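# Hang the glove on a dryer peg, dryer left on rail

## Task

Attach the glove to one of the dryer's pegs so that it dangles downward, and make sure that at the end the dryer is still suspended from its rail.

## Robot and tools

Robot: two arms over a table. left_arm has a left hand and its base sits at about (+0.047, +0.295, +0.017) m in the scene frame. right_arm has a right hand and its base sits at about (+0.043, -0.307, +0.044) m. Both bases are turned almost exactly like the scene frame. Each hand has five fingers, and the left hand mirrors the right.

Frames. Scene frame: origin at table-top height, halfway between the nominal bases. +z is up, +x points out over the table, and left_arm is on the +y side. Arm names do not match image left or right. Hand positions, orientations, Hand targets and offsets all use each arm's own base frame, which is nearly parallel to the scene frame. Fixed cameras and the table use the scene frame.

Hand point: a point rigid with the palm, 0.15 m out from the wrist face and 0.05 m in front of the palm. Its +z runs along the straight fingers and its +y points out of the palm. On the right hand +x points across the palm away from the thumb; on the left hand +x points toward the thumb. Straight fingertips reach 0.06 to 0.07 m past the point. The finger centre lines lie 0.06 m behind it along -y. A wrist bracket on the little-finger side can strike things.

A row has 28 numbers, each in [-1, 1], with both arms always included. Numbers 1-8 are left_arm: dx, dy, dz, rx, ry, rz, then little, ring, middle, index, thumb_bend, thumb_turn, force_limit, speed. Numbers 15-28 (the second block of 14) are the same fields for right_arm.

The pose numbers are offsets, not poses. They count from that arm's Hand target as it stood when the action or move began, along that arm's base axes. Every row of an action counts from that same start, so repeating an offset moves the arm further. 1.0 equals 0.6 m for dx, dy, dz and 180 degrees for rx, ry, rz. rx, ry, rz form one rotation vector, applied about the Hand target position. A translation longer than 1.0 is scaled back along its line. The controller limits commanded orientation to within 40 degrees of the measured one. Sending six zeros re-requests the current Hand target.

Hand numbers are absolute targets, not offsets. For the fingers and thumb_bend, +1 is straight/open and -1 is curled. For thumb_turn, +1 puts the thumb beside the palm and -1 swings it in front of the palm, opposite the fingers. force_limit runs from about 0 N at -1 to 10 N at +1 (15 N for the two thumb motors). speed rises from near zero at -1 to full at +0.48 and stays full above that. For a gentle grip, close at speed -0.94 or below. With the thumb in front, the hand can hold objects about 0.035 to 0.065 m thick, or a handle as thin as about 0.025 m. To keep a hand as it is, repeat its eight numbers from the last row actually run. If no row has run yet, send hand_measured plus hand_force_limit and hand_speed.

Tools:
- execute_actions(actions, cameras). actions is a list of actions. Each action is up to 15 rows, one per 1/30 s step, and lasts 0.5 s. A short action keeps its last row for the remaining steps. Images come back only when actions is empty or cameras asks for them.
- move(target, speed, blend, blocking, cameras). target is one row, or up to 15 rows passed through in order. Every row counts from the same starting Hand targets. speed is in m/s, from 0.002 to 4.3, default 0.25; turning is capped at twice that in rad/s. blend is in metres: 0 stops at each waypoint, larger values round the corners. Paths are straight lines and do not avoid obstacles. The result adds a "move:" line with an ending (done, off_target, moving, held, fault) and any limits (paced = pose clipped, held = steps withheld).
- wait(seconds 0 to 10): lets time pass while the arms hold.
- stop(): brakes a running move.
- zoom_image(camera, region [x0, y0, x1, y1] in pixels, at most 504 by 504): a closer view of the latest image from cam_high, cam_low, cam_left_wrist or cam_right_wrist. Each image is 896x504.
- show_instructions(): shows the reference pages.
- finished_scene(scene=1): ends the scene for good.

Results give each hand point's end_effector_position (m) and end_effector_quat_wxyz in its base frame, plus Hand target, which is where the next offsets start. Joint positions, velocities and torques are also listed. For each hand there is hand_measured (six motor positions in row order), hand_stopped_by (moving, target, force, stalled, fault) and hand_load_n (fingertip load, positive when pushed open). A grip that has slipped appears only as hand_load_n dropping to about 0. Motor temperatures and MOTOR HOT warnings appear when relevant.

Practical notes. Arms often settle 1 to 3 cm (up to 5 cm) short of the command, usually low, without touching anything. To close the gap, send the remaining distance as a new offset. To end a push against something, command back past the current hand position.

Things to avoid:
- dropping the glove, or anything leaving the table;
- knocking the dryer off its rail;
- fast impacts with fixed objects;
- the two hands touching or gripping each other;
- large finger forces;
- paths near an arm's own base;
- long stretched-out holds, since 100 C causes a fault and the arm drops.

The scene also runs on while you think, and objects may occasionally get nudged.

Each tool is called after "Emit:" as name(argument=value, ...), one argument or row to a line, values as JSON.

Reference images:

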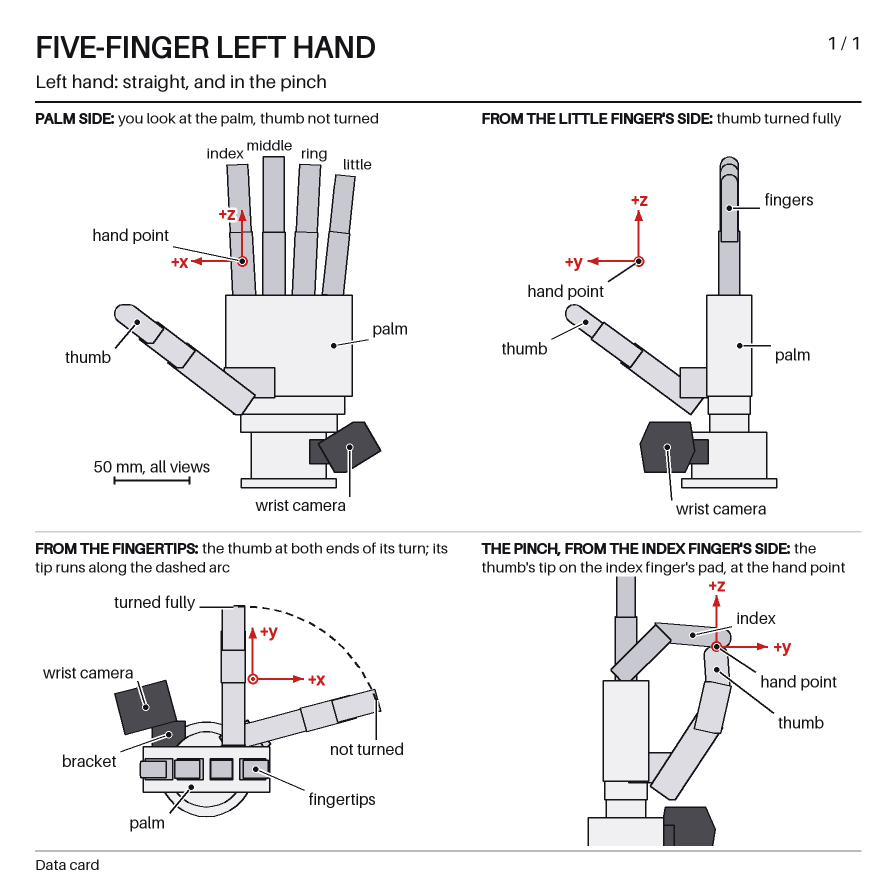

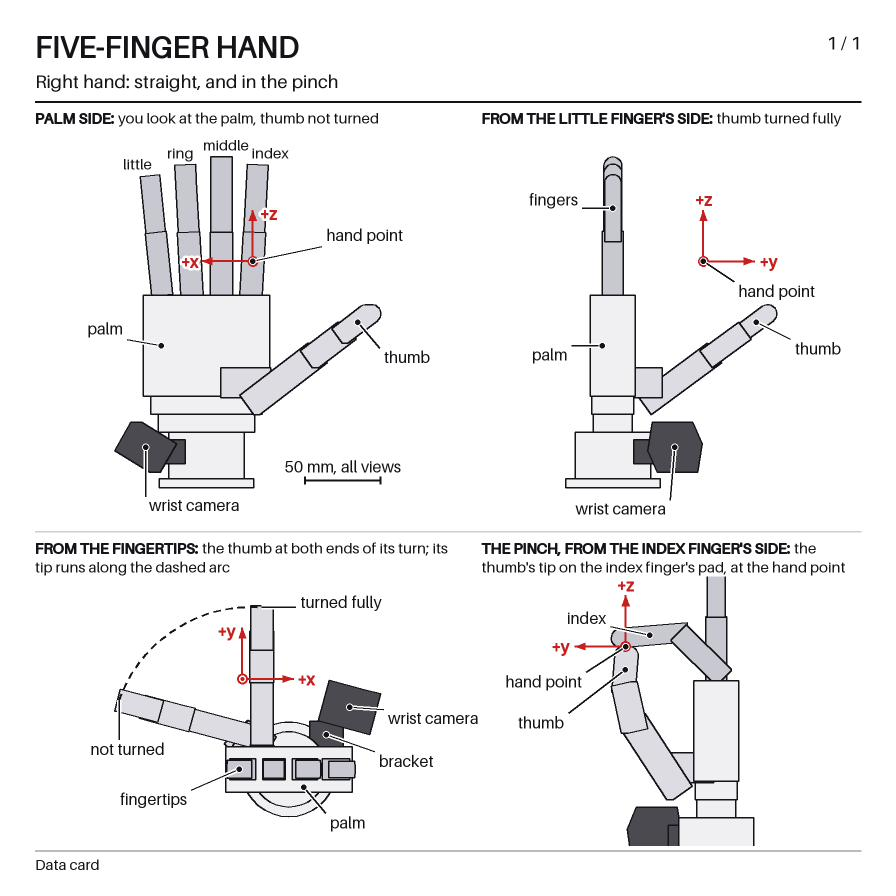

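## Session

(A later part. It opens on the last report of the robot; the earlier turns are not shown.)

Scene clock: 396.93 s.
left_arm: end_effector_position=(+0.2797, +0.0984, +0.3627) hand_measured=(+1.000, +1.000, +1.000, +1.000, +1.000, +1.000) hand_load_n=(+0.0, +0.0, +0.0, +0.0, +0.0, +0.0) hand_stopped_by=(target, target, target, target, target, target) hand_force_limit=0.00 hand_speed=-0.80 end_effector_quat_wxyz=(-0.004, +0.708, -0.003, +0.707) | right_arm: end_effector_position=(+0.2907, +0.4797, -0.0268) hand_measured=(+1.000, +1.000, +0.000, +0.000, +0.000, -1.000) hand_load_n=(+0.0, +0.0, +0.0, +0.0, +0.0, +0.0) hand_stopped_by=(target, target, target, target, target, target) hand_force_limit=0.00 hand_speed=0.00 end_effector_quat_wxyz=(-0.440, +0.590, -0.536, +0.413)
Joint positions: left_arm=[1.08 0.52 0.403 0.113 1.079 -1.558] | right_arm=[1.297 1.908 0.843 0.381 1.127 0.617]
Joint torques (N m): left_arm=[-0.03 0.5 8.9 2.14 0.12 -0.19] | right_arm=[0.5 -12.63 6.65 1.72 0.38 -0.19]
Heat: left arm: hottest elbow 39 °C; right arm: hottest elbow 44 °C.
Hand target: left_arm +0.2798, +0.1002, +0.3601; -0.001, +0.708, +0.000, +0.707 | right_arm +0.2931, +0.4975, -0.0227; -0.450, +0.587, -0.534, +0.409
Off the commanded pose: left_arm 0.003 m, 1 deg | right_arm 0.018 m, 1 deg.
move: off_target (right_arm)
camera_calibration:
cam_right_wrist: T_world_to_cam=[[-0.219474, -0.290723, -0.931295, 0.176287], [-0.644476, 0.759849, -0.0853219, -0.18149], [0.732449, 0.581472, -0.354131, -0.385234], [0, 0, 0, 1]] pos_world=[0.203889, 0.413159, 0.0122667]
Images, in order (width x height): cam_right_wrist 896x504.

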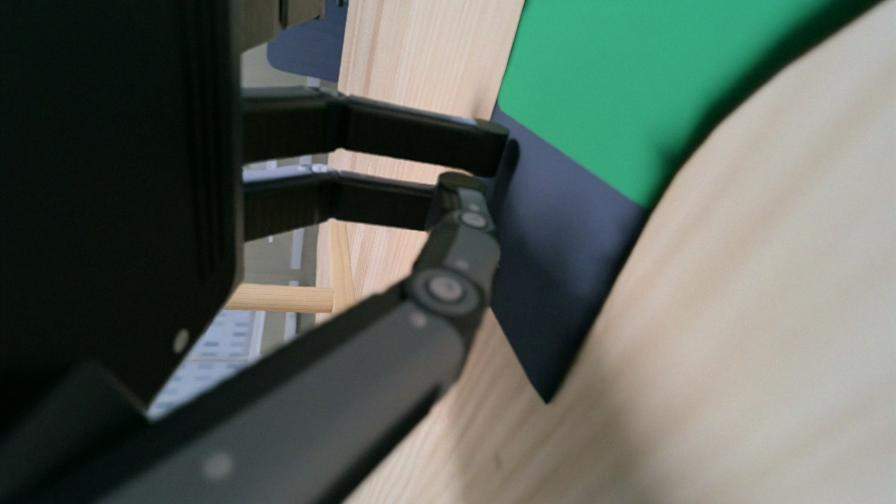

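Emit:
move(
  target=[0,0,0,0,0,0,1,1,1,1,1,1,0,-0.8,-0.005,0,-0.022,0,0,0,1,1,0,0,0,-1,0,0],
  speed=0.04,
  cameras=["cam_right_wrist"],
)

Scene clock: 403.33 s.
left_arm: end_effector_position=(+0.2797, +0.0984, +0.3627) hand_measured=(+1.000, +1.000, +1.000, +1.000, +1.000, +1.000) hand_load_n=(+0.0, +0.0, +0.0, +0.0, +0.0, -0.5) hand_stopped_by=(target, target, target, target, target, target) hand_force_limit=0.00 hand_speed=-0.80 end_effector_quat_wxyz=(-0.004, +0.708, -0.003, +0.707) | right_arm: end_effector_position=(+0.2921, +0.4824, -0.0311) hand_measured=(+1.000, +1.000, +0.000, +0.000, +0.000, -1.000) hand_load_n=(+0.0, +0.0, +0.0, -0.5, +0.0, +0.0) hand_stopped_by=(target, target, target, target, target, target) hand_force_limit=0.00 hand_speed=0.00 end_effector_quat_wxyz=(-0.445, +0.585, -0.538, +0.413)
Joint positions: left_arm=[1.08 0.52 0.403 0.113 1.079 -1.558] | right_arm=[1.297 1.928 0.846 0.413 1.132 0.617]
Joint torques (N m): left_arm=[0.03 0.38 8.91 2.13 0.11 -0.18] | right_arm=[1.32 -11.46 6.27 1.63 0.37 -0.12]
Heat: left arm: hottest elbow 39 °C; right arm: hottest elbow 43 °C.
Hand target: left_arm +0.2798, +0.1002, +0.3601; -0.001, +0.708, +0.000, +0.707 | right_arm +0.2900, +0.4974, -0.0360; -0.450, +0.587, -0.534, +0.409
Off the commanded pose: left_arm 0.003 m, 1 deg | right_arm 0.016 m, 1 deg.
move: off_target (right_arm)
camera_calibration:
cam_right_wrist: T_world_to_cam=[[-0.214018, -0.277351, -0.936628, 0.165138], [-0.640979, 0.76342, -0.0795987, -0.185558], [0.737117, 0.583324, -0.341162, -0.39123], [0, 0, 0, 1]] pos_world=[0.204786, 0.415674, 0.00643031]
Images, in order (width x height): cam_right_wrist 896x504.

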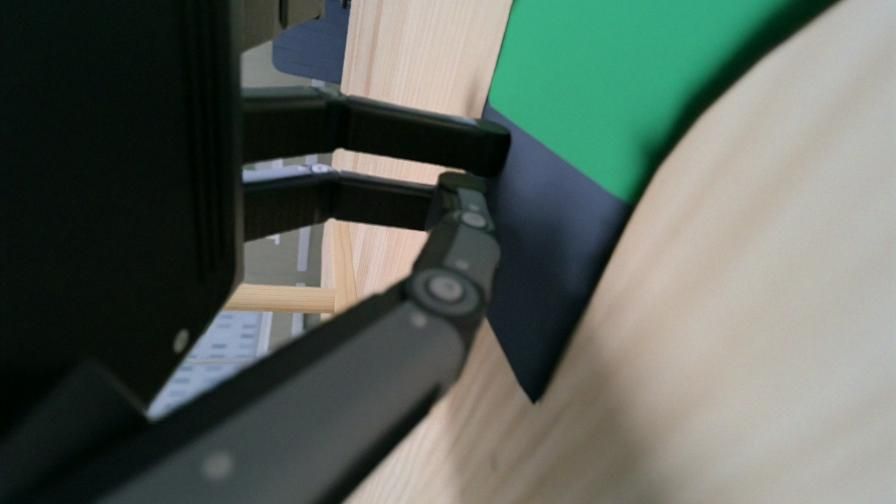

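Emit:
move(
  target=[0,0,0,0,0,0,1,1,1,1,1,1,0,-0.8,0,0,-0.005,0,0,0,1,1,-0.6,-0.6,0,-1,-0.2,-0.8],
  speed=0.04,
  cameras=["cam_right_wrist","cam_high"],
)

Scene clock: 407.97 s.
left_arm: end_effector_position=(+0.2797, +0.0984, +0.3627) hand_measured=(+1.000, +1.000, +1.000, +1.000, +1.000, +1.000) hand_load_n=(+0.0, +0.0, +0.0, +0.0, +0.0, +0.0) hand_stopped_by=(target, target, target, target, target, target) hand_force_limit=0.00 hand_speed=-0.80 end_effector_quat_wxyz=(-0.004, +0.708, -0.003, +0.707) | right_arm: end_effector_position=(+0.2930, +0.4849, -0.0311) hand_measured=(+1.000, +1.000, -0.236, -0.238, +0.000, -1.000) hand_load_n=(+0.0, +0.0, +11.5, +5.0, +2.0, +0.0) hand_stopped_by=(target, target, force, force, target, target) hand_force_limit=-0.20 hand_speed=-0.80 end_effector_quat_wxyz=(-0.448, +0.582, -0.539, +0.412)
Joint positions: left_arm=[1.08 0.52 0.403 0.113 1.079 -1.558] | right_arm=[1.297 1.934 0.851 0.422 1.133 0.617]
Joint torques (N m): left_arm=[0.09 0.5 8.91 2.14 0.11 -0.18] | right_arm=[0.97 -11.4 5.97 1.33 0.33 -0.1]
Heat: left arm: hottest elbow 39 °C; right arm: hottest elbow 43 °C.
Hand target: left_arm +0.2798, +0.1002, +0.3601; -0.001, +0.708, +0.000, +0.707 | right_arm +0.2901, +0.4974, -0.0390; -0.450, +0.587, -0.534, +0.409
Off the commanded pose: left_arm 0.003 m, 1 deg | right_arm 0.015 m, 1 deg.
move: off_target (right_arm)
camera_calibration:
cam_right_wrist: T_world_to_cam=[[-0.211501, -0.269758, -0.939414, 0.161578], [-0.640049, 0.764619, -0.0754631, -0.187644], [0.73865, 0.58531, -0.334376, -0.394522], [0, 0, 0, 1]] pos_world=[0.205487, 0.417981, 0.00571008]
Images, in order (width x height): cam_high 896x504, cam_right_wrist 896x504.

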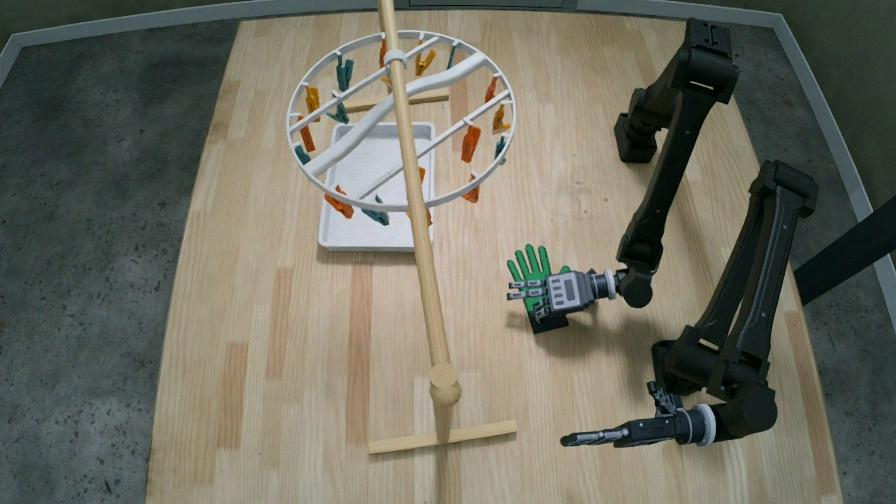

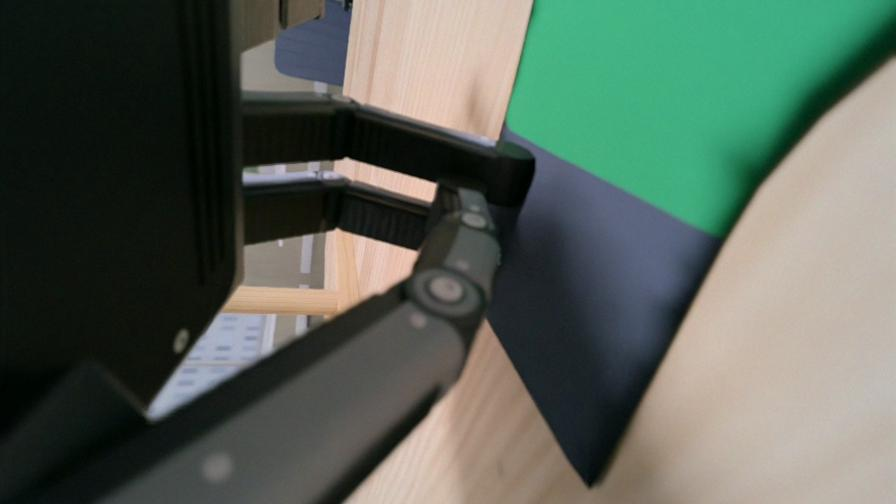

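Emit:
move(
  target=[0,0,0,0,0,0,1,1,1,1,1,1,0,-0.8,0,0,0.1,0,0,0,1,1,-0.6,-0.6,0,-1,-0.2,-0.8],
  speed=0.08,
  cameras=["cam_right_wrist","cam_high"],
)

Scene clock: 413.57 s.
left_arm: end_effector_position=(+0.2797, +0.0984, +0.3627) hand_measured=(+1.000, +1.000, +1.000, +1.000, +1.000, +1.000) hand_load_n=(+0.0, +0.0, +0.0, +0.0, +0.0, +0.0) hand_stopped_by=(target, target, target, target, target, target) hand_force_limit=0.00 hand_speed=-0.80 end_effector_quat_wxyz=(-0.004, +0.708, -0.003, +0.707) | right_arm: end_effector_position=(+0.2916, +0.4802, +0.0065) hand_measured=(+1.000, +1.000, -0.236, -0.238, +0.000, -1.000) hand_load_n=(+0.0, +0.0, +12.0, +5.0, +1.5, +0.0) hand_stopped_by=(target, target, force, force, target, target) hand_force_limit=-0.20 hand_speed=-0.80 end_effector_quat_wxyz=(-0.440, +0.589, -0.536, +0.416)
Joint positions: left_arm=[1.08 0.52 0.403 0.113 1.079 -1.558] | right_arm=[1.297 1.825 0.851 0.291 1.132 0.617]
Joint torques (N m): left_arm=[-0.03 0.44 8.91 2.15 0.11 -0.19] | right_arm=[0.73 -14.97 7.05 0.55 0.38 -0.13]
Heat: left arm: hottest elbow 39 °C; right arm: hottest elbow 42 °C.
Hand target: left_arm +0.2798, +0.1002, +0.3601; -0.001, +0.708, +0.000, +0.707 | right_arm +0.2901, +0.4974, +0.0209; -0.450, +0.587, -0.534, +0.409
Off the commanded pose: left_arm 0.003 m, 1 deg | right_arm 0.022 m, 1 deg.
move: off_target (right_arm)
camera_calibration:
cam_right_wrist: T_world_to_cam=[[-0.217456, -0.290701, -0.931776, 0.20699], [-0.641113, 0.762358, -0.088223, -0.180637], [0.735993, 0.578189, -0.352152, -0.37389], [0, 0, 0, 1]] pos_world=[0.204382, 0.414062, 0.0452656]
Images, in order (width x height): cam_high 896x504, cam_right_wrist 896x504.

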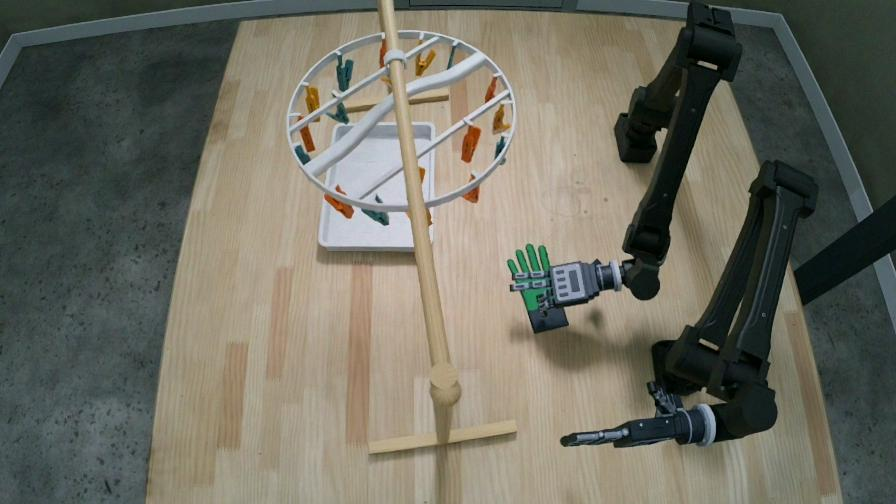

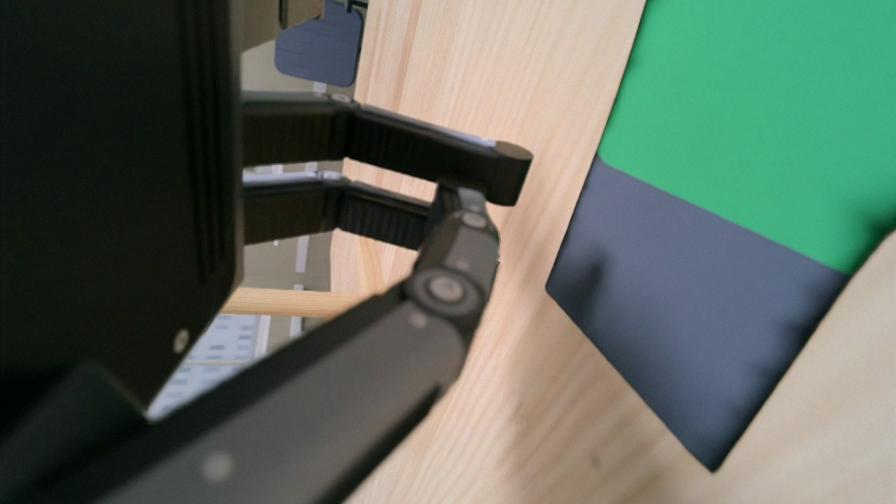

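Emit:
move(
  target=[
    [0,0,0,0,0,0,1,1,1,1,1,1,0,-0.8,-0.03,0,0.01,0,0,0.039,1,1,0.1,0.1,0.2,-1,-0.2,-0.5],
    [0,0,0,0,0,0,1,1,1,1,1,1,0,-0.8,-0.03,0,-0.065,0,0,0.039,1,1,0.1,0.1,0.2,-1,-0.2,-0.5],
  ],
  speed=0.1,
  cameras=["cam_right_wrist"],
)

Scene clock: 439.20 s.
left_arm: end_effector_position=(+0.2797, +0.0984, +0.3627) hand_measured=(+1.000, +1.000, +1.000, +1.000, +1.000, +1.000) hand_load_n=(+0.0, +0.0, +0.0, +0.0, +0.0, +0.0) hand_stopped_by=(target, target, target, target, target, target) hand_force_limit=0.00 hand_speed=-0.80 end_effector_quat_wxyz=(-0.004, +0.708, -0.003, +0.707) | right_arm: end_effector_position=(+0.2808, +0.4950, -0.0108) hand_measured=(+1.000, +1.000, +0.100, +0.100, +0.200, -1.000) hand_load_n=(+0.0, +0.0, +0.0, +0.0, +0.0, +0.0) hand_stopped_by=(target, target, target, target, target, target) hand_force_limit=-0.20 hand_speed=-0.50 end_effector_quat_wxyz=(-0.475, +0.609, -0.508, +0.381)
Joint positions: left_arm=[1.08 0.52 0.403 0.113 1.079 -1.558] | right_arm=[1.303 1.877 0.801 0.539 1.04 0.492]
Joint torques (N m): left_arm=[-0.03 0.44 8.9 2.17 0.12 -0.19] | right_arm=[1.44 -12.51 3.96 1.99 0.28 -0.21]
Motor temperatures (°C): left_arm=[34 31 39 30 26 27] | right_arm=[27 37 41 30 29 26]
Heat: left arm: hottest elbow 39 °C; right arm: hottest elbow 41 °C.
Hand target: left_arm +0.2798, +0.1002, +0.3601; -0.001, +0.708, +0.000, +0.707 | right_arm +0.2720, +0.4974, -0.0181; -0.474, +0.619, -0.497, +0.380
Off the commanded pose: left_arm 0.003 m, 1 deg | right_arm 0.012 m, 2 deg.
move: off_target (right_arm)
camera_calibration:
cam_right_wrist: T_world_to_cam=[[-0.180285, -0.279385, -0.943102, 0.176668], [-0.723817, 0.686911, -0.0651252, -0.139481], [0.666023, 0.670892, -0.326063, -0.406525], [0, 0, 0, 1]] pos_world=[0.201647, 0.417903, 0.0249793]
Images, in order (width x height): cam_right_wrist 896x504.

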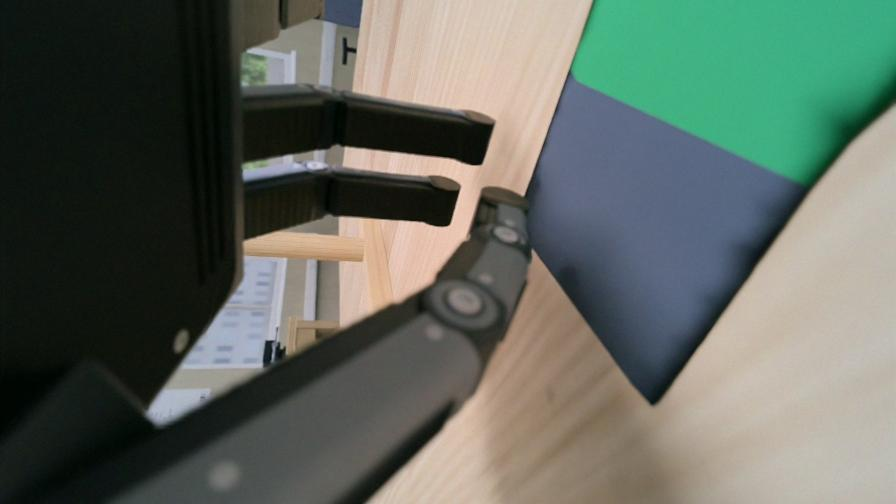

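Emit:
move(
  target=[0,0,0,0,0,0,1,1,1,1,1,1,0,-0.8,-0.012,-0.023,-0.033,0,0,0,1,1,0.1,0.1,0.2,-1,-0.2,-0.5],
  speed=0.08,
  cameras=["cam_right_wrist"],
)

Scene clock: 444.50 s.
left_arm: end_effector_position=(+0.2797, +0.0984, +0.3627) hand_measured=(+1.000, +1.000, +1.000, +1.000, +1.000, +1.000) hand_load_n=(+0.0, +0.0, +0.0, -0.5, +0.0, +0.0) hand_stopped_by=(target, target, target, target, target, target) hand_force_limit=0.00 hand_speed=-0.80 end_effector_quat_wxyz=(-0.004, +0.708, -0.003, +0.707) | right_arm: end_effector_position=(+0.2736, +0.4840, -0.0291) hand_measured=(+1.000, +1.000, +0.100, +0.100, +0.200, -1.000) hand_load_n=(+0.0, +0.0, +0.0, +0.0, +0.0, +0.5) hand_stopped_by=(target, target, target, target, target, target) hand_force_limit=-0.20 hand_speed=-0.50 end_effector_quat_wxyz=(-0.475, +0.612, -0.505, +0.380)
Joint positions: left_arm=[1.08 0.52 0.403 0.113 1.079 -1.558] | right_arm=[1.311 1.909 0.762 0.609 1.041 0.492]
Joint torques (N m): left_arm=[-0.03 0.5 8.9 2.14 0.11 -0.19] | right_arm=[1.61 -12.16 3.4 1.85 0.52 -0.12]
Heat: left arm: hottest elbow 39 °C; right arm: hottest elbow 40 °C.
Hand target: left_arm +0.2798, +0.1002, +0.3601; -0.001, +0.708, +0.000, +0.707 | right_arm +0.2650, +0.4836, -0.0377; -0.475, +0.619, -0.497, +0.380
Off the commanded pose: left_arm 0.003 m, 1 deg | right_arm 0.012 m, 1 deg.
move: off_target (right_arm)
camera_calibration:
cam_right_wrist: T_world_to_cam=[[-0.178289, -0.282152, -0.942657, 0.15582], [-0.728899, 0.681423, -0.0661004, -0.134371], [0.660999, 0.675317, -0.327151, -0.401099], [0, 0, 0, 1]] pos_world=[0.194964, 0.406397, 0.00678291]
Images, in order (width x height): cam_right_wrist 896x504.

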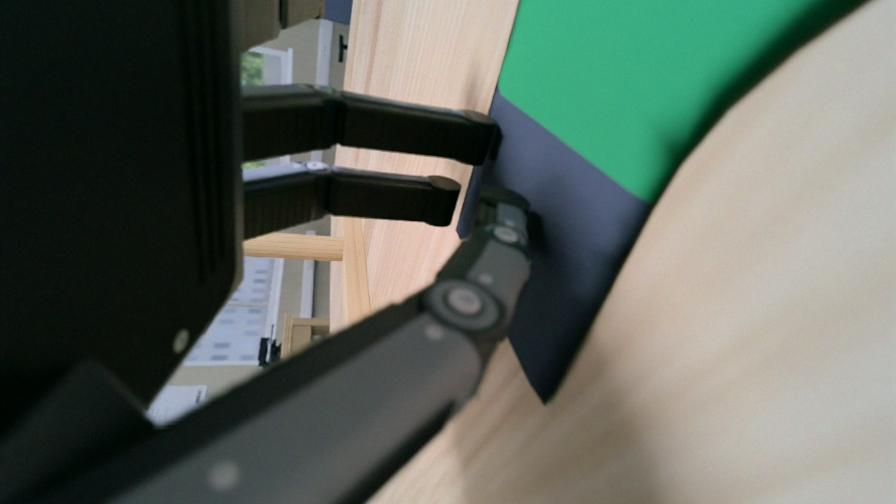

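Emit:
move(
  target=[
    [0,0,0,0,0,0,1,1,1,1,1,1,0,-0.8,0,0,-0.022,0,0,0,1,1,0.1,0.1,0.2,-1,-0.2,-0.7],
    [0,0,0,0,0,0,1,1,1,1,1,1,0,-0.8,0,0,-0.024,0,0,0,1,1,-0.4,-0.4,0.2,-1,-0.2,-0.7],
  ],
  speed=0.05,
  cameras=["cam_right_wrist"],
)

Scene clock: 453.23 s.
left_arm: end_effector_position=(+0.2797, +0.0984, +0.3627) hand_measured=(+1.000, +1.000, +1.000, +1.000, +1.000, +1.000) hand_load_n=(+0.0, +0.0, +0.0, +0.0, +0.0, +0.0) hand_stopped_by=(target, target, target, target, target, target) hand_force_limit=0.00 hand_speed=-0.80 end_effector_quat_wxyz=(-0.004, +0.708, -0.003, +0.707) | right_arm: end_effector_position=(+0.2758, +0.4873, -0.0303) hand_measured=(+1.000, +1.000, -0.256, -0.284, +0.200, -1.000) hand_load_n=(+0.0, +0.0, +8.0, +4.5, +1.5, +0.0) hand_stopped_by=(target, target, force, force, target, target) hand_force_limit=-0.20 hand_speed=-0.70 end_effector_quat_wxyz=(-0.488, +0.598, -0.511, +0.377)
Joint positions: left_arm=[1.08 0.52 0.403 0.113 1.079 -1.558] | right_arm=[1.311 1.933 0.762 0.671 1.051 0.492]
Joint torques (N m): left_arm=[0.03 0.44 8.9 2.14 0.11 -0.19] | right_arm=[1.9 -10.52 3.23 1.03 0.11 -0.13]
Heat: left arm: hottest elbow 39 °C; right arm: hottest elbow 40 °C.
Hand target: left_arm +0.2798, +0.1002, +0.3601; -0.001, +0.708, +0.000, +0.707 | right_arm +0.2649, +0.4837, -0.0521; -0.475, +0.619, -0.497, +0.380
Off the commanded pose: left_arm 0.003 m, 1 deg | right_arm 0.025 m, 3 deg.
move: off_target (right_arm); target 2's new numbers were sent with right_arm's hand 0.022 m and 3 deg from that target
camera_calibration:
cam_right_wrist: T_world_to_cam=[[-0.166747, -0.247327, -0.954476, 0.135499], [-0.722387, 0.689496, -0.0524639, -0.140379], [0.671084, 0.680753, -0.293637, -0.409595], [0, 0, 0, 1]] pos_world=[0.196059, 0.409136, 0.00169327]
Images, in order (width x height): cam_right_wrist 896x504.

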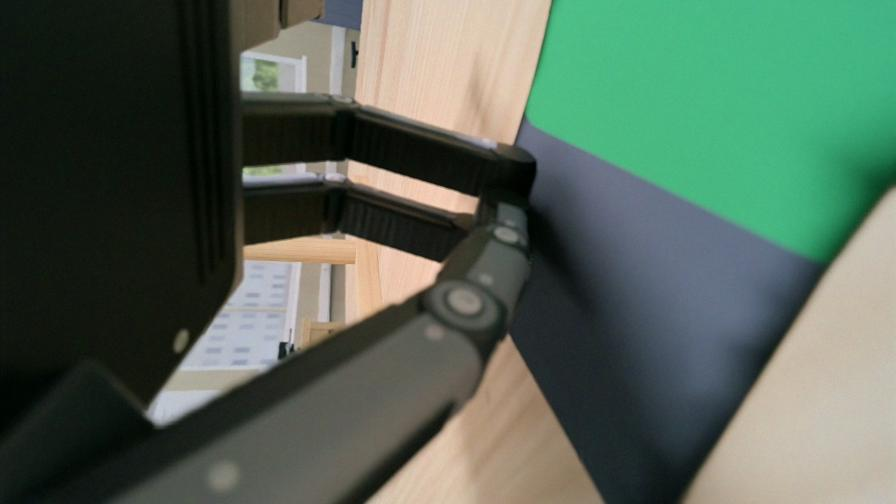

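Emit:
zoom_image(
  camera="cam_right_wrist",
  region=[430, 100, 896, 504],
)

Scaled by 1.082 from the camera's 896x504 image, which has a finer 1280x720 frame.

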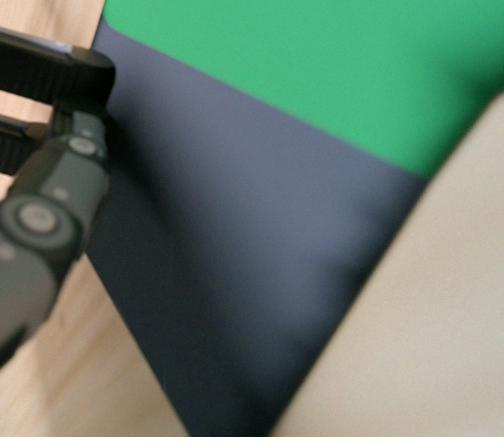

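Emit:
move(
  target=[0,0,0,0,0,0,1,1,1,1,1,1,0,-0.8,0,0,0.09,0,0,0,1,1,-0.4,-0.4,0.2,-1,-0.2,-0.7],
  speed=0.08,
  cameras=["cam_right_wrist"],
)

Scene clock: 459.63 s.
left_arm: end_effector_position=(+0.2797, +0.0984, +0.3627) hand_measured=(+1.000, +1.000, +1.000, +1.000, +1.000, +1.000) hand_load_n=(+0.0, +0.0, +0.0, +0.0, +0.0, +0.0) hand_stopped_by=(target, target, target, target, target, target) hand_force_limit=0.00 hand_speed=-0.80 end_effector_quat_wxyz=(-0.004, +0.708, -0.003, +0.707) | right_arm: end_effector_position=(+0.2737, +0.4817, +0.0010) hand_measured=(+1.000, +1.000, -0.256, -0.284, +0.200, -1.000) hand_load_n=(+0.0, +0.0, +7.5, +4.5, +1.5, -0.5) hand_stopped_by=(target, target, force, force, target, target) hand_force_limit=-0.20 hand_speed=-0.70 end_effector_quat_wxyz=(-0.476, +0.610, -0.506, +0.382)
Joint positions: left_arm=[1.08 0.52 0.403 0.113 1.079 -1.558] | right_arm=[1.311 1.822 0.758 0.528 1.047 0.492]
Joint torques (N m): left_arm=[0.03 0.44 8.88 2.13 0.11 -0.2] | right_arm=[1.2 -13.98 4.14 0.61 0.26 -0.13]
Heat: left arm: hottest elbow 39 °C; right arm: hottest elbow 39 °C.
Hand target: left_arm +0.2798, +0.1002, +0.3601; -0.001, +0.708, +0.000, +0.707 | right_arm +0.2649, +0.4836, +0.0018; -0.474, +0.619, -0.497, +0.380
Off the commanded pose: left_arm 0.003 m, 1 deg | right_arm 0.009 m, 1 deg.
move: done
camera_calibration:
cam_right_wrist: T_world_to_cam=[[-0.176365, -0.280683, -0.943458, 0.182472], [-0.725118, 0.685228, -0.0683092, -0.133522], [0.665657, 0.672071, -0.324379, -0.389529], [0, 0, 0, 1]] pos_world=[0.194655, 0.404501, 0.0366793]
Images, in order (width x height): cam_right_wrist 896x504.

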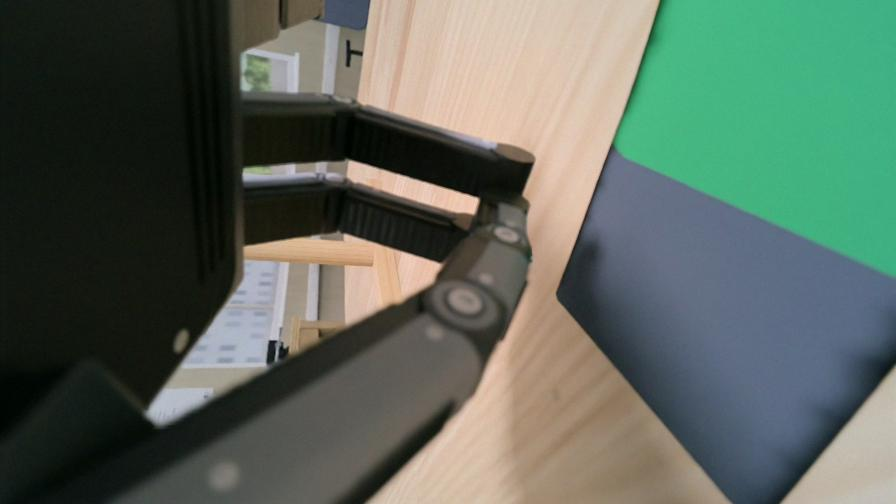

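Emit:
execute_actions(
  actions=[
    [[0,0,0,0,0,0,1,1,1,1,1,1,0,-0.8,0,0,0.06,0,0,0,1,1,-0.2,-0.2,0.2,-1,-0.2,-0.7]],
  ],
  cameras=["cam_low","cam_right_wrist","cam_high"],
)

Emit:
zoom_image(
  camera="cam_low",
  region=[380, 240, 560, 350],
)

Emit:
zoom_image(
  camera="cam_high",
  region=[490, 220, 620, 350],
)

Scene clock: 521.50 s.
left_arm: end_effector_position=(+0.2797, +0.0984, +0.3627) hand_measured=(+1.000, +1.000, +1.000, +1.000, +1.000, +1.000) hand_load_n=(+0.0, +0.0, +0.0, +0.0, +0.0, +0.0) hand_stopped_by=(target, target, target, target, target, target) hand_force_limit=0.00 hand_speed=-0.80 end_effector_quat_wxyz=(-0.004, +0.708, -0.003, +0.707) | right_arm: end_effector_position=(+0.2726, +0.4778, +0.0369) hand_measured=(+1.000, +1.000, -0.200, -0.200, +0.200, -1.000) hand_load_n=(+0.0, -0.5, +0.0, -0.5, +0.5, +0.0) hand_stopped_by=(target, target, target, target, target, target) hand_force_limit=-0.20 hand_speed=-0.70 end_effector_quat_wxyz=(-0.474, +0.611, -0.505, +0.383)
Joint positions: left_arm=[1.08 0.52 0.403 0.113 1.079 -1.558] | right_arm=[1.311 1.716 0.758 0.419 1.046 0.49]
Joint torques (N m): left_arm=[0.15 0.44 8.94 2.13 0.11 -0.19] | right_arm=[1.73 -12.69 5.53 0.61 0.32 -0.11]
Motor temperatures (°C): left_arm=[34 30 39 30 26 27] | right_arm=[27 38 36 29 28 26]
Heat: left arm: hottest elbow 39 °C; right arm: hottest shoulder 38 °C.
Hand target: left_arm +0.2798, +0.1002, +0.3601; -0.001, +0.708, +0.000, +0.707 | right_arm +0.2649, +0.4836, +0.0379; -0.474, +0.619, -0.497, +0.380
Off the commanded pose: left_arm 0.003 m, 1 deg | right_arm 0.010 m, 1 deg.
camera_calibration:
cam_right_wrist: T_world_to_cam=[[-0.176699, -0.284875, -0.942138, 0.217039], [-0.725941, 0.684113, -0.0707046, -0.128385], [0.664671, 0.671443, -0.327684, -0.373878], [0, 0, 0, 1]] pos_world=[0.193657, 0.400696, 0.0728895]
Images, in order (width x height): cam_high 896x504, cam_low 896x504, cam_right_wrist 896x504.

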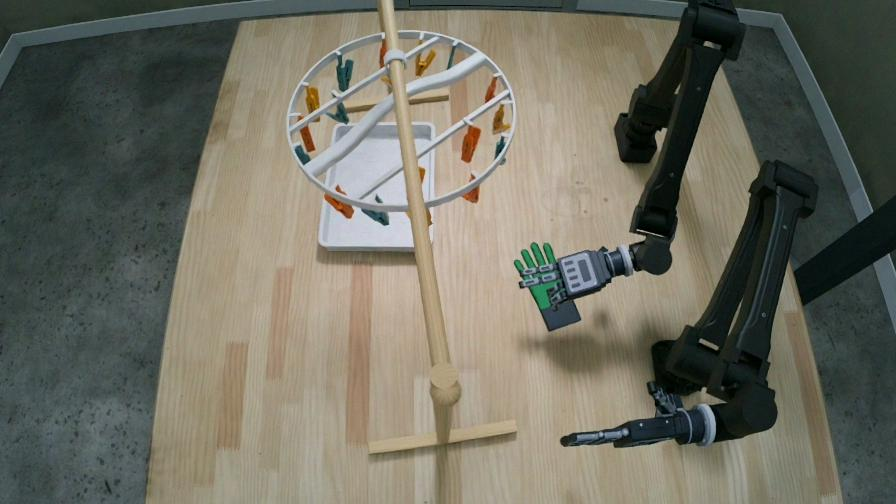

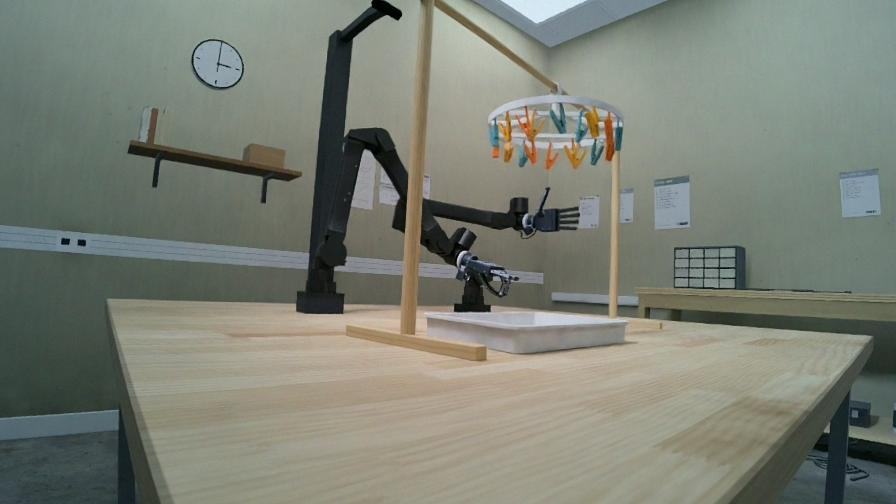

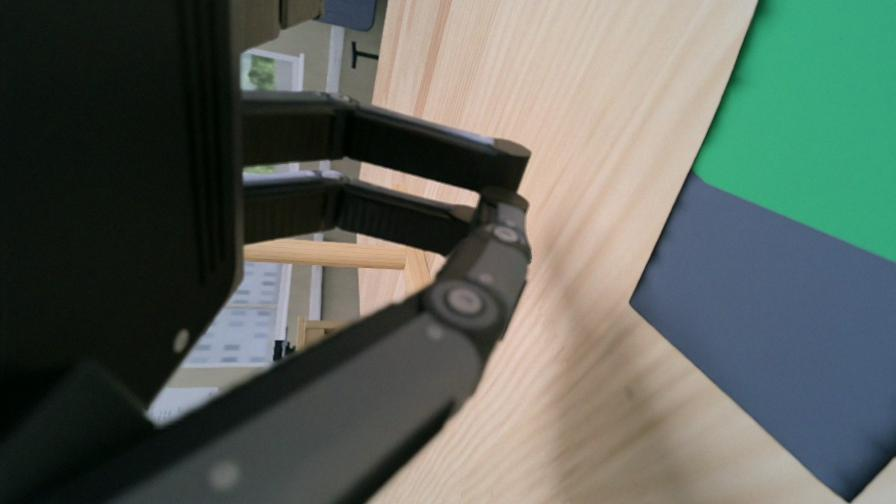

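Scaled by 2.800 from the camera's 896x504 image, which has a finer 1280x720 frame.

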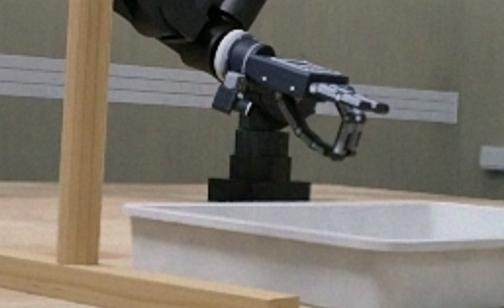

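Scaled by 3.877 from the camera's 896x504 image, which has a finer 1280x720 frame.

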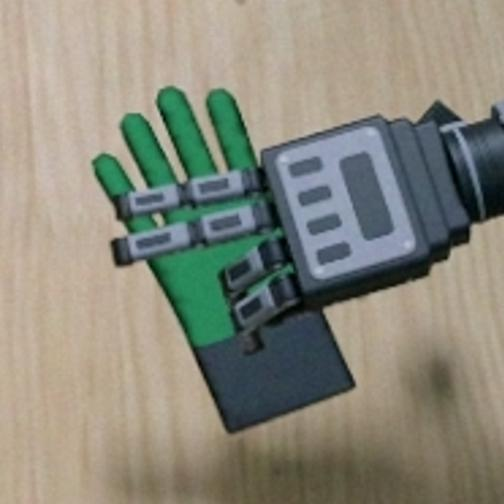

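Emit:
move(
  target=[0,0,0,0,0,0,1,1,1,1,1,1,0,-0.8,-0.107,-0.193,-0.05,0,0.028,-0.069,1,1,0.25,0.25,0.2,-1,-0.2,-0.5],
  speed=0.15,
  cameras=["cam_high","cam_right_wrist"],
)

Scene clock: 575.33 s.
left_arm: end_effector_position=(+0.2797, +0.0984, +0.3627) hand_measured=(+1.000, +1.000, +1.000, +1.000, +1.000, +1.000) hand_load_n=(+0.0, +0.0, +0.0, +0.0, +0.0, +0.0) hand_stopped_by=(target, target, target, target, target, target) hand_force_limit=0.00 hand_speed=-0.80 end_effector_quat_wxyz=(-0.004, +0.708, -0.003, +0.707) | right_arm: end_effector_position=(+0.2038, +0.3470, -0.0018) hand_measured=(+1.000, +1.000, +0.250, +0.250, +0.200, -1.000) hand_load_n=(+0.0, +0.0, +0.0, +0.0, +0.5, +0.0) hand_stopped_by=(target, target, target, target, target, target) hand_force_limit=-0.20 hand_speed=-0.50 end_effector_quat_wxyz=(-0.394, +0.584, -0.577, +0.413)
Joint positions: left_arm=[1.08 0.52 0.403 0.113 1.079 -1.558] | right_arm=[1.441 1.565 0.592 -0.307 1.199 1.23]
Joint torques (N m): left_arm=[-0.03 0.5 8.9 2.17 0.12 -0.18] | right_arm=[1.67 -8.94 6.91 -0.05 0.83 0.08]
Heat: left arm: hottest elbow 39 °C; right arm: hottest shoulder 37 °C.
Hand target: left_arm +0.2798, +0.1002, +0.3601; -0.001, +0.708, +0.000, +0.707 | right_arm +0.2006, +0.3678, +0.0077; -0.408, +0.578, -0.582, +0.402
Off the commanded pose: left_arm 0.003 m, 1 deg | right_arm 0.023 m, 2 deg.
move: off_target (right_arm)
camera_calibration:
cam_right_wrist: T_world_to_cam=[[-0.320063, -0.278176, -0.905637, 0.158093], [-0.575662, 0.816319, -0.0472953, -0.16808], [0.752445, 0.506203, -0.421409, -0.213673], [0, 0, 0, 1]] pos_world=[0.11462, 0.289346, 0.0451815]
Images, in order (width x height): cam_high 896x504, cam_right_wrist 896x504.

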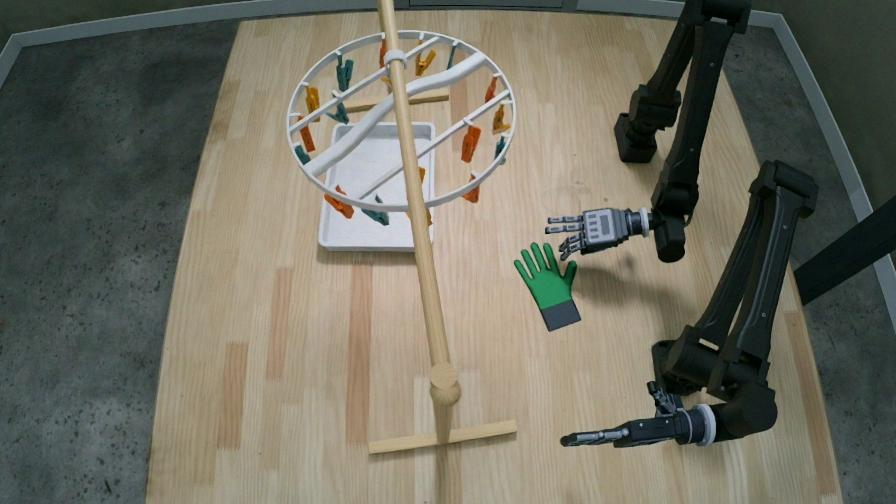

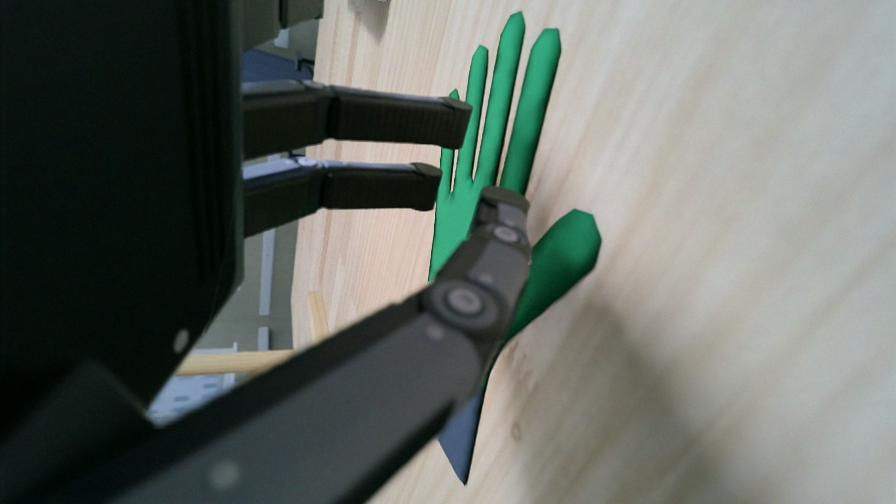

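Emit:
move(
  target=[0,0,0,0,0,0,1,1,1,1,1,1,0,-0.8,-0.006,0.017,-0.038,0,0,0,1,1,0.25,0.25,0.2,-1,-0.2,-0.5],
  speed=0.08,
  cameras=["cam_high","cam_right_wrist"],
)

Scene clock: 585.07 s.
left_arm: end_effector_position=(+0.2797, +0.0984, +0.3627) hand_measured=(+1.000, +1.000, +1.000, +1.000, +1.000, +1.000) hand_load_n=(+0.0, +0.0, +0.0, +0.0, +0.0, +0.0) hand_stopped_by=(target, target, target, target, target, target) hand_force_limit=0.00 hand_speed=-0.80 end_effector_quat_wxyz=(-0.004, +0.708, -0.003, +0.707) | right_arm: end_effector_position=(+0.2000, +0.3552, -0.0196) hand_measured=(+1.000, +1.000, +0.250, +0.250, +0.200, -1.000) hand_load_n=(+0.0, +0.0, +0.0, +0.0, +0.0, +0.0) hand_stopped_by=(target, target, target, target, target, target) hand_force_limit=-0.20 hand_speed=-0.50 end_effector_quat_wxyz=(-0.391, +0.586, -0.576, +0.415)
Joint positions: left_arm=[1.08 0.52 0.403 0.113 1.079 -1.558] | right_arm=[1.455 1.64 0.617 -0.303 1.202 1.269]
Joint torques (N m): left_arm=[0.09 0.38 8.91 2.14 0.12 -0.19] | right_arm=[1.79 -8.47 6.34 0.83 0.87 0.09]
Heat: left arm: hottest elbow 39 °C; right arm: hottest shoulder 37 °C.
Hand target: left_arm +0.2798, +0.1002, +0.3601; -0.001, +0.708, +0.000, +0.707 | right_arm +0.1972, +0.3780, -0.0149; -0.408, +0.577, -0.582, +0.402
Off the commanded pose: left_arm 0.003 m, 1 deg | right_arm 0.023 m, 3 deg.
move: off_target (right_arm)
camera_calibration:
cam_right_wrist: T_world_to_cam=[[-0.321945, -0.286132, -0.902485, 0.146351], [-0.575333, 0.816166, -0.0535254, -0.177932], [0.751893, 0.501997, -0.427382, -0.221002], [0, 0, 0, 1]] pos_world=[0.110917, 0.29804, 0.0281031]
Images, in order (width x height): cam_high 896x504, cam_right_wrist 896x504.

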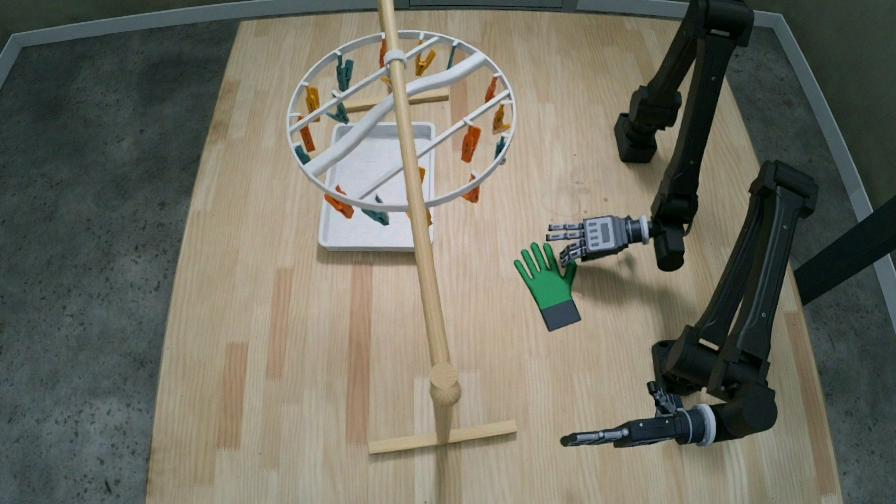

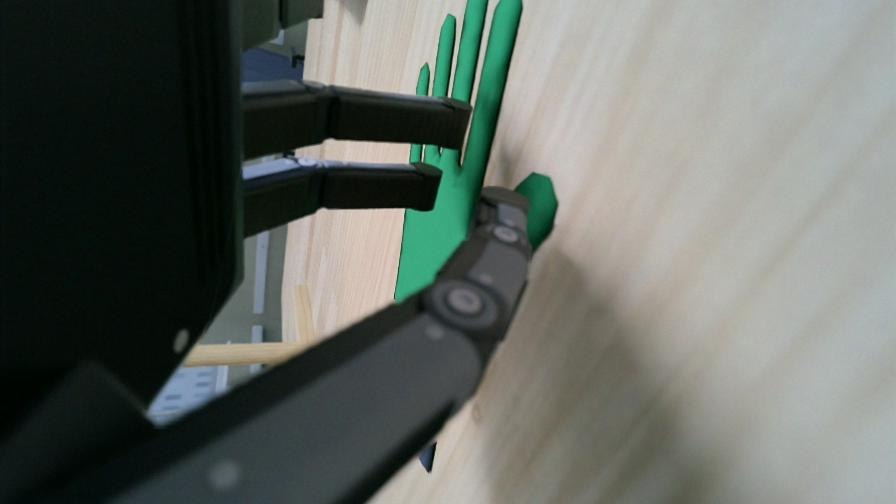

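Emit:
move(
  target=[
    [0,0,0,0,0,0,1,1,1,1,1,1,0,-0.8,-0.01,0.013,0,0,0,0,1,1,0.25,0.25,0.2,-1,-0.2,-0.5],
    [0,0,0,0,0,0,1,1,1,1,1,1,0,-0.8,-0.01,0.013,-0.032,0,0,0,1,1,0.25,0.25,0.2,-1,-0.2,-0.5],
  ],
  speed=0.06,
  cameras=["cam_right_wrist"],
)

Scene clock: 625.73 s.
left_arm: end_effector_position=(+0.2797, +0.0984, +0.3627) hand_measured=(+1.000, +1.000, +1.000, +1.000, +1.000, +1.000) hand_load_n=(+0.0, +0.0, +0.0, +0.0, +0.0, +0.0) hand_stopped_by=(target, target, target, target, target, target) hand_force_limit=0.00 hand_speed=-0.80 end_effector_quat_wxyz=(-0.004, +0.708, -0.003, +0.707) | right_arm: end_effector_position=(+0.1947, +0.3658, -0.0358) hand_measured=(+1.000, +1.000, +0.250, +0.250, +0.200, -1.000) hand_load_n=(+0.0, +0.0, +0.0, +0.0, +0.5, +0.0) hand_stopped_by=(target, target, target, target, target, target) hand_force_limit=-0.20 hand_speed=-0.50 end_effector_quat_wxyz=(-0.394, +0.584, -0.576, +0.415)
Joint positions: left_arm=[1.08 0.52 0.403 0.113 1.079 -1.558] | right_arm=[1.475 1.713 0.645 -0.301 1.21 1.322]
Joint torques (N m): left_arm=[0.15 0.62 8.91 2.17 0.12 -0.18] | right_arm=[1.67 -9 5.75 0.75 0.75 0.11]
Heat: left arm: hottest elbow 39 °C; right arm: hottest elbow 37 °C.
Hand target: left_arm +0.2798, +0.1002, +0.3601; -0.001, +0.708, +0.000, +0.707 | right_arm +0.1910, +0.3860, -0.0341; -0.408, +0.577, -0.582, +0.402
Off the commanded pose: left_arm 0.003 m, 1 deg | right_arm 0.020 m, 2 deg.
move: off_target (right_arm)
camera_calibration:
cam_right_wrist: T_world_to_cam=[[-0.318022, -0.280721, -0.90557, 0.130186], [-0.575222, 0.816402, -0.0510705, -0.19044], [0.753646, 0.504662, -0.421111, -0.230299], [0, 0, 0, 1]] pos_world=[0.10542, 0.308245, 0.011185]
Images, in order (width x height): cam_right_wrist 896x504.

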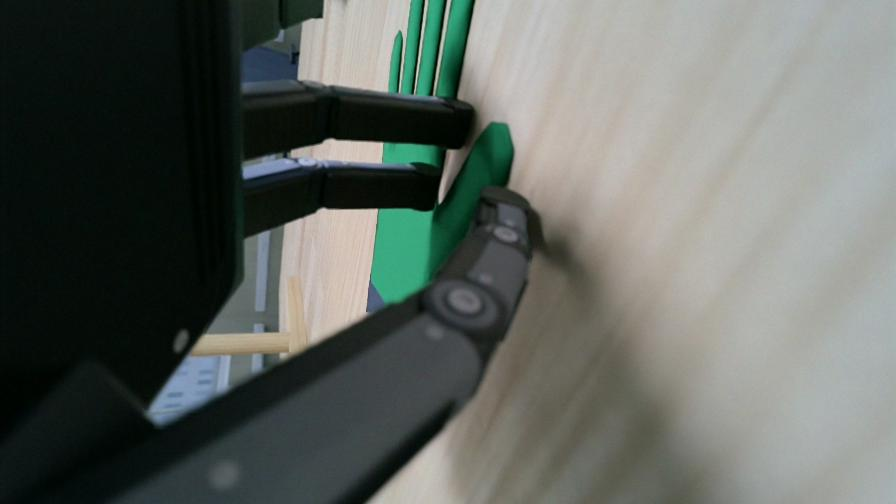

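Emit:
move(
  target=[
    [0,0,0,0,0,0,1,1,1,1,1,1,0,-0.8,0,0,0.025,0,0,0,1,1,0.25,0.25,0.2,-1,-0.2,-0.5],
    [0,0,0,0,0,0,1,1,1,1,1,1,0,-0.8,0.0,-0.013,0.025,0,0,0,1,1,0.25,0.25,0.2,-1,-0.2,-0.5],
    [0,0,0,0,0,0,1,1,1,1,1,1,0,-0.8,0.0,-0.013,-0.012,0,0,0,1,1,0.25,0.25,0.2,-1,-0.2,-0.5],
  ],
  speed=0.06,
  cameras=["cam_right_wrist"],
)

Scene clock: 637.77 s.
left_arm: end_effector_position=(+0.2797, +0.0984, +0.3627) hand_measured=(+1.000, +1.000, +1.000, +1.000, +1.000, +1.000) hand_load_n=(+0.0, +0.0, +0.0, +0.0, +0.0, -0.5) hand_stopped_by=(target, target, target, target, target, target) hand_force_limit=0.00 hand_speed=-0.80 end_effector_quat_wxyz=(-0.004, +0.708, -0.003, +0.707) | right_arm: end_effector_position=(+0.1955, +0.3713, -0.0359) hand_measured=(+1.000, +1.000, +0.250, +0.250, +0.200, -1.000) hand_load_n=(+0.0, +0.0, -0.5, +0.0, +0.0, +0.0) hand_stopped_by=(target, target, target, target, target, target) hand_force_limit=-0.20 hand_speed=-0.50 end_effector_quat_wxyz=(-0.404, +0.577, -0.580, +0.409)
Joint positions: left_arm=[1.08 0.52 0.403 0.113 1.079 -1.558] | right_arm=[1.476 1.721 0.645 -0.266 1.215 1.322]
Joint torques (N m): left_arm=[0.15 0.5 8.9 2.15 0.12 -0.19] | right_arm=[0.97 -8.29 4.07 0.99 0.55 0.06]
Heat: left arm: hottest elbow 39 °C; right arm: hottest elbow 37 °C.
Hand target: left_arm +0.2798, +0.1002, +0.3601; -0.001, +0.708, +0.000, +0.707 | right_arm +0.1911, +0.3781, -0.0413; -0.408, +0.577, -0.582, +0.402
Off the commanded pose: left_arm 0.003 m, 1 deg | right_arm 0.010 m, 1 deg.
move: done
camera_calibration:
cam_right_wrist: T_world_to_cam=[[-0.311012, -0.256219, -0.915218, 0.120977], [-0.57472, 0.81766, -0.0336046, -0.194459], [0.756947, 0.515542, -0.401556, -0.237744], [0, 0, 0, 1]] pos_world=[0.105826, 0.312565, 0.00871831]
Images, in order (width x height): cam_right_wrist 896x504.

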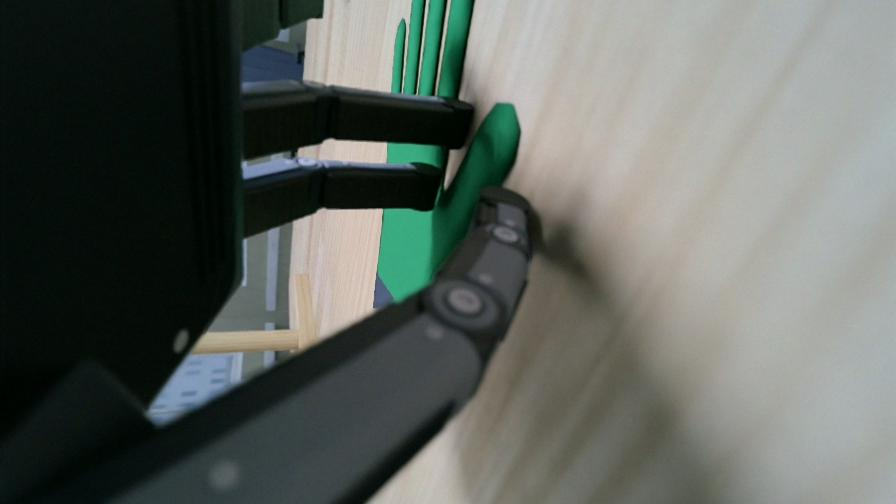

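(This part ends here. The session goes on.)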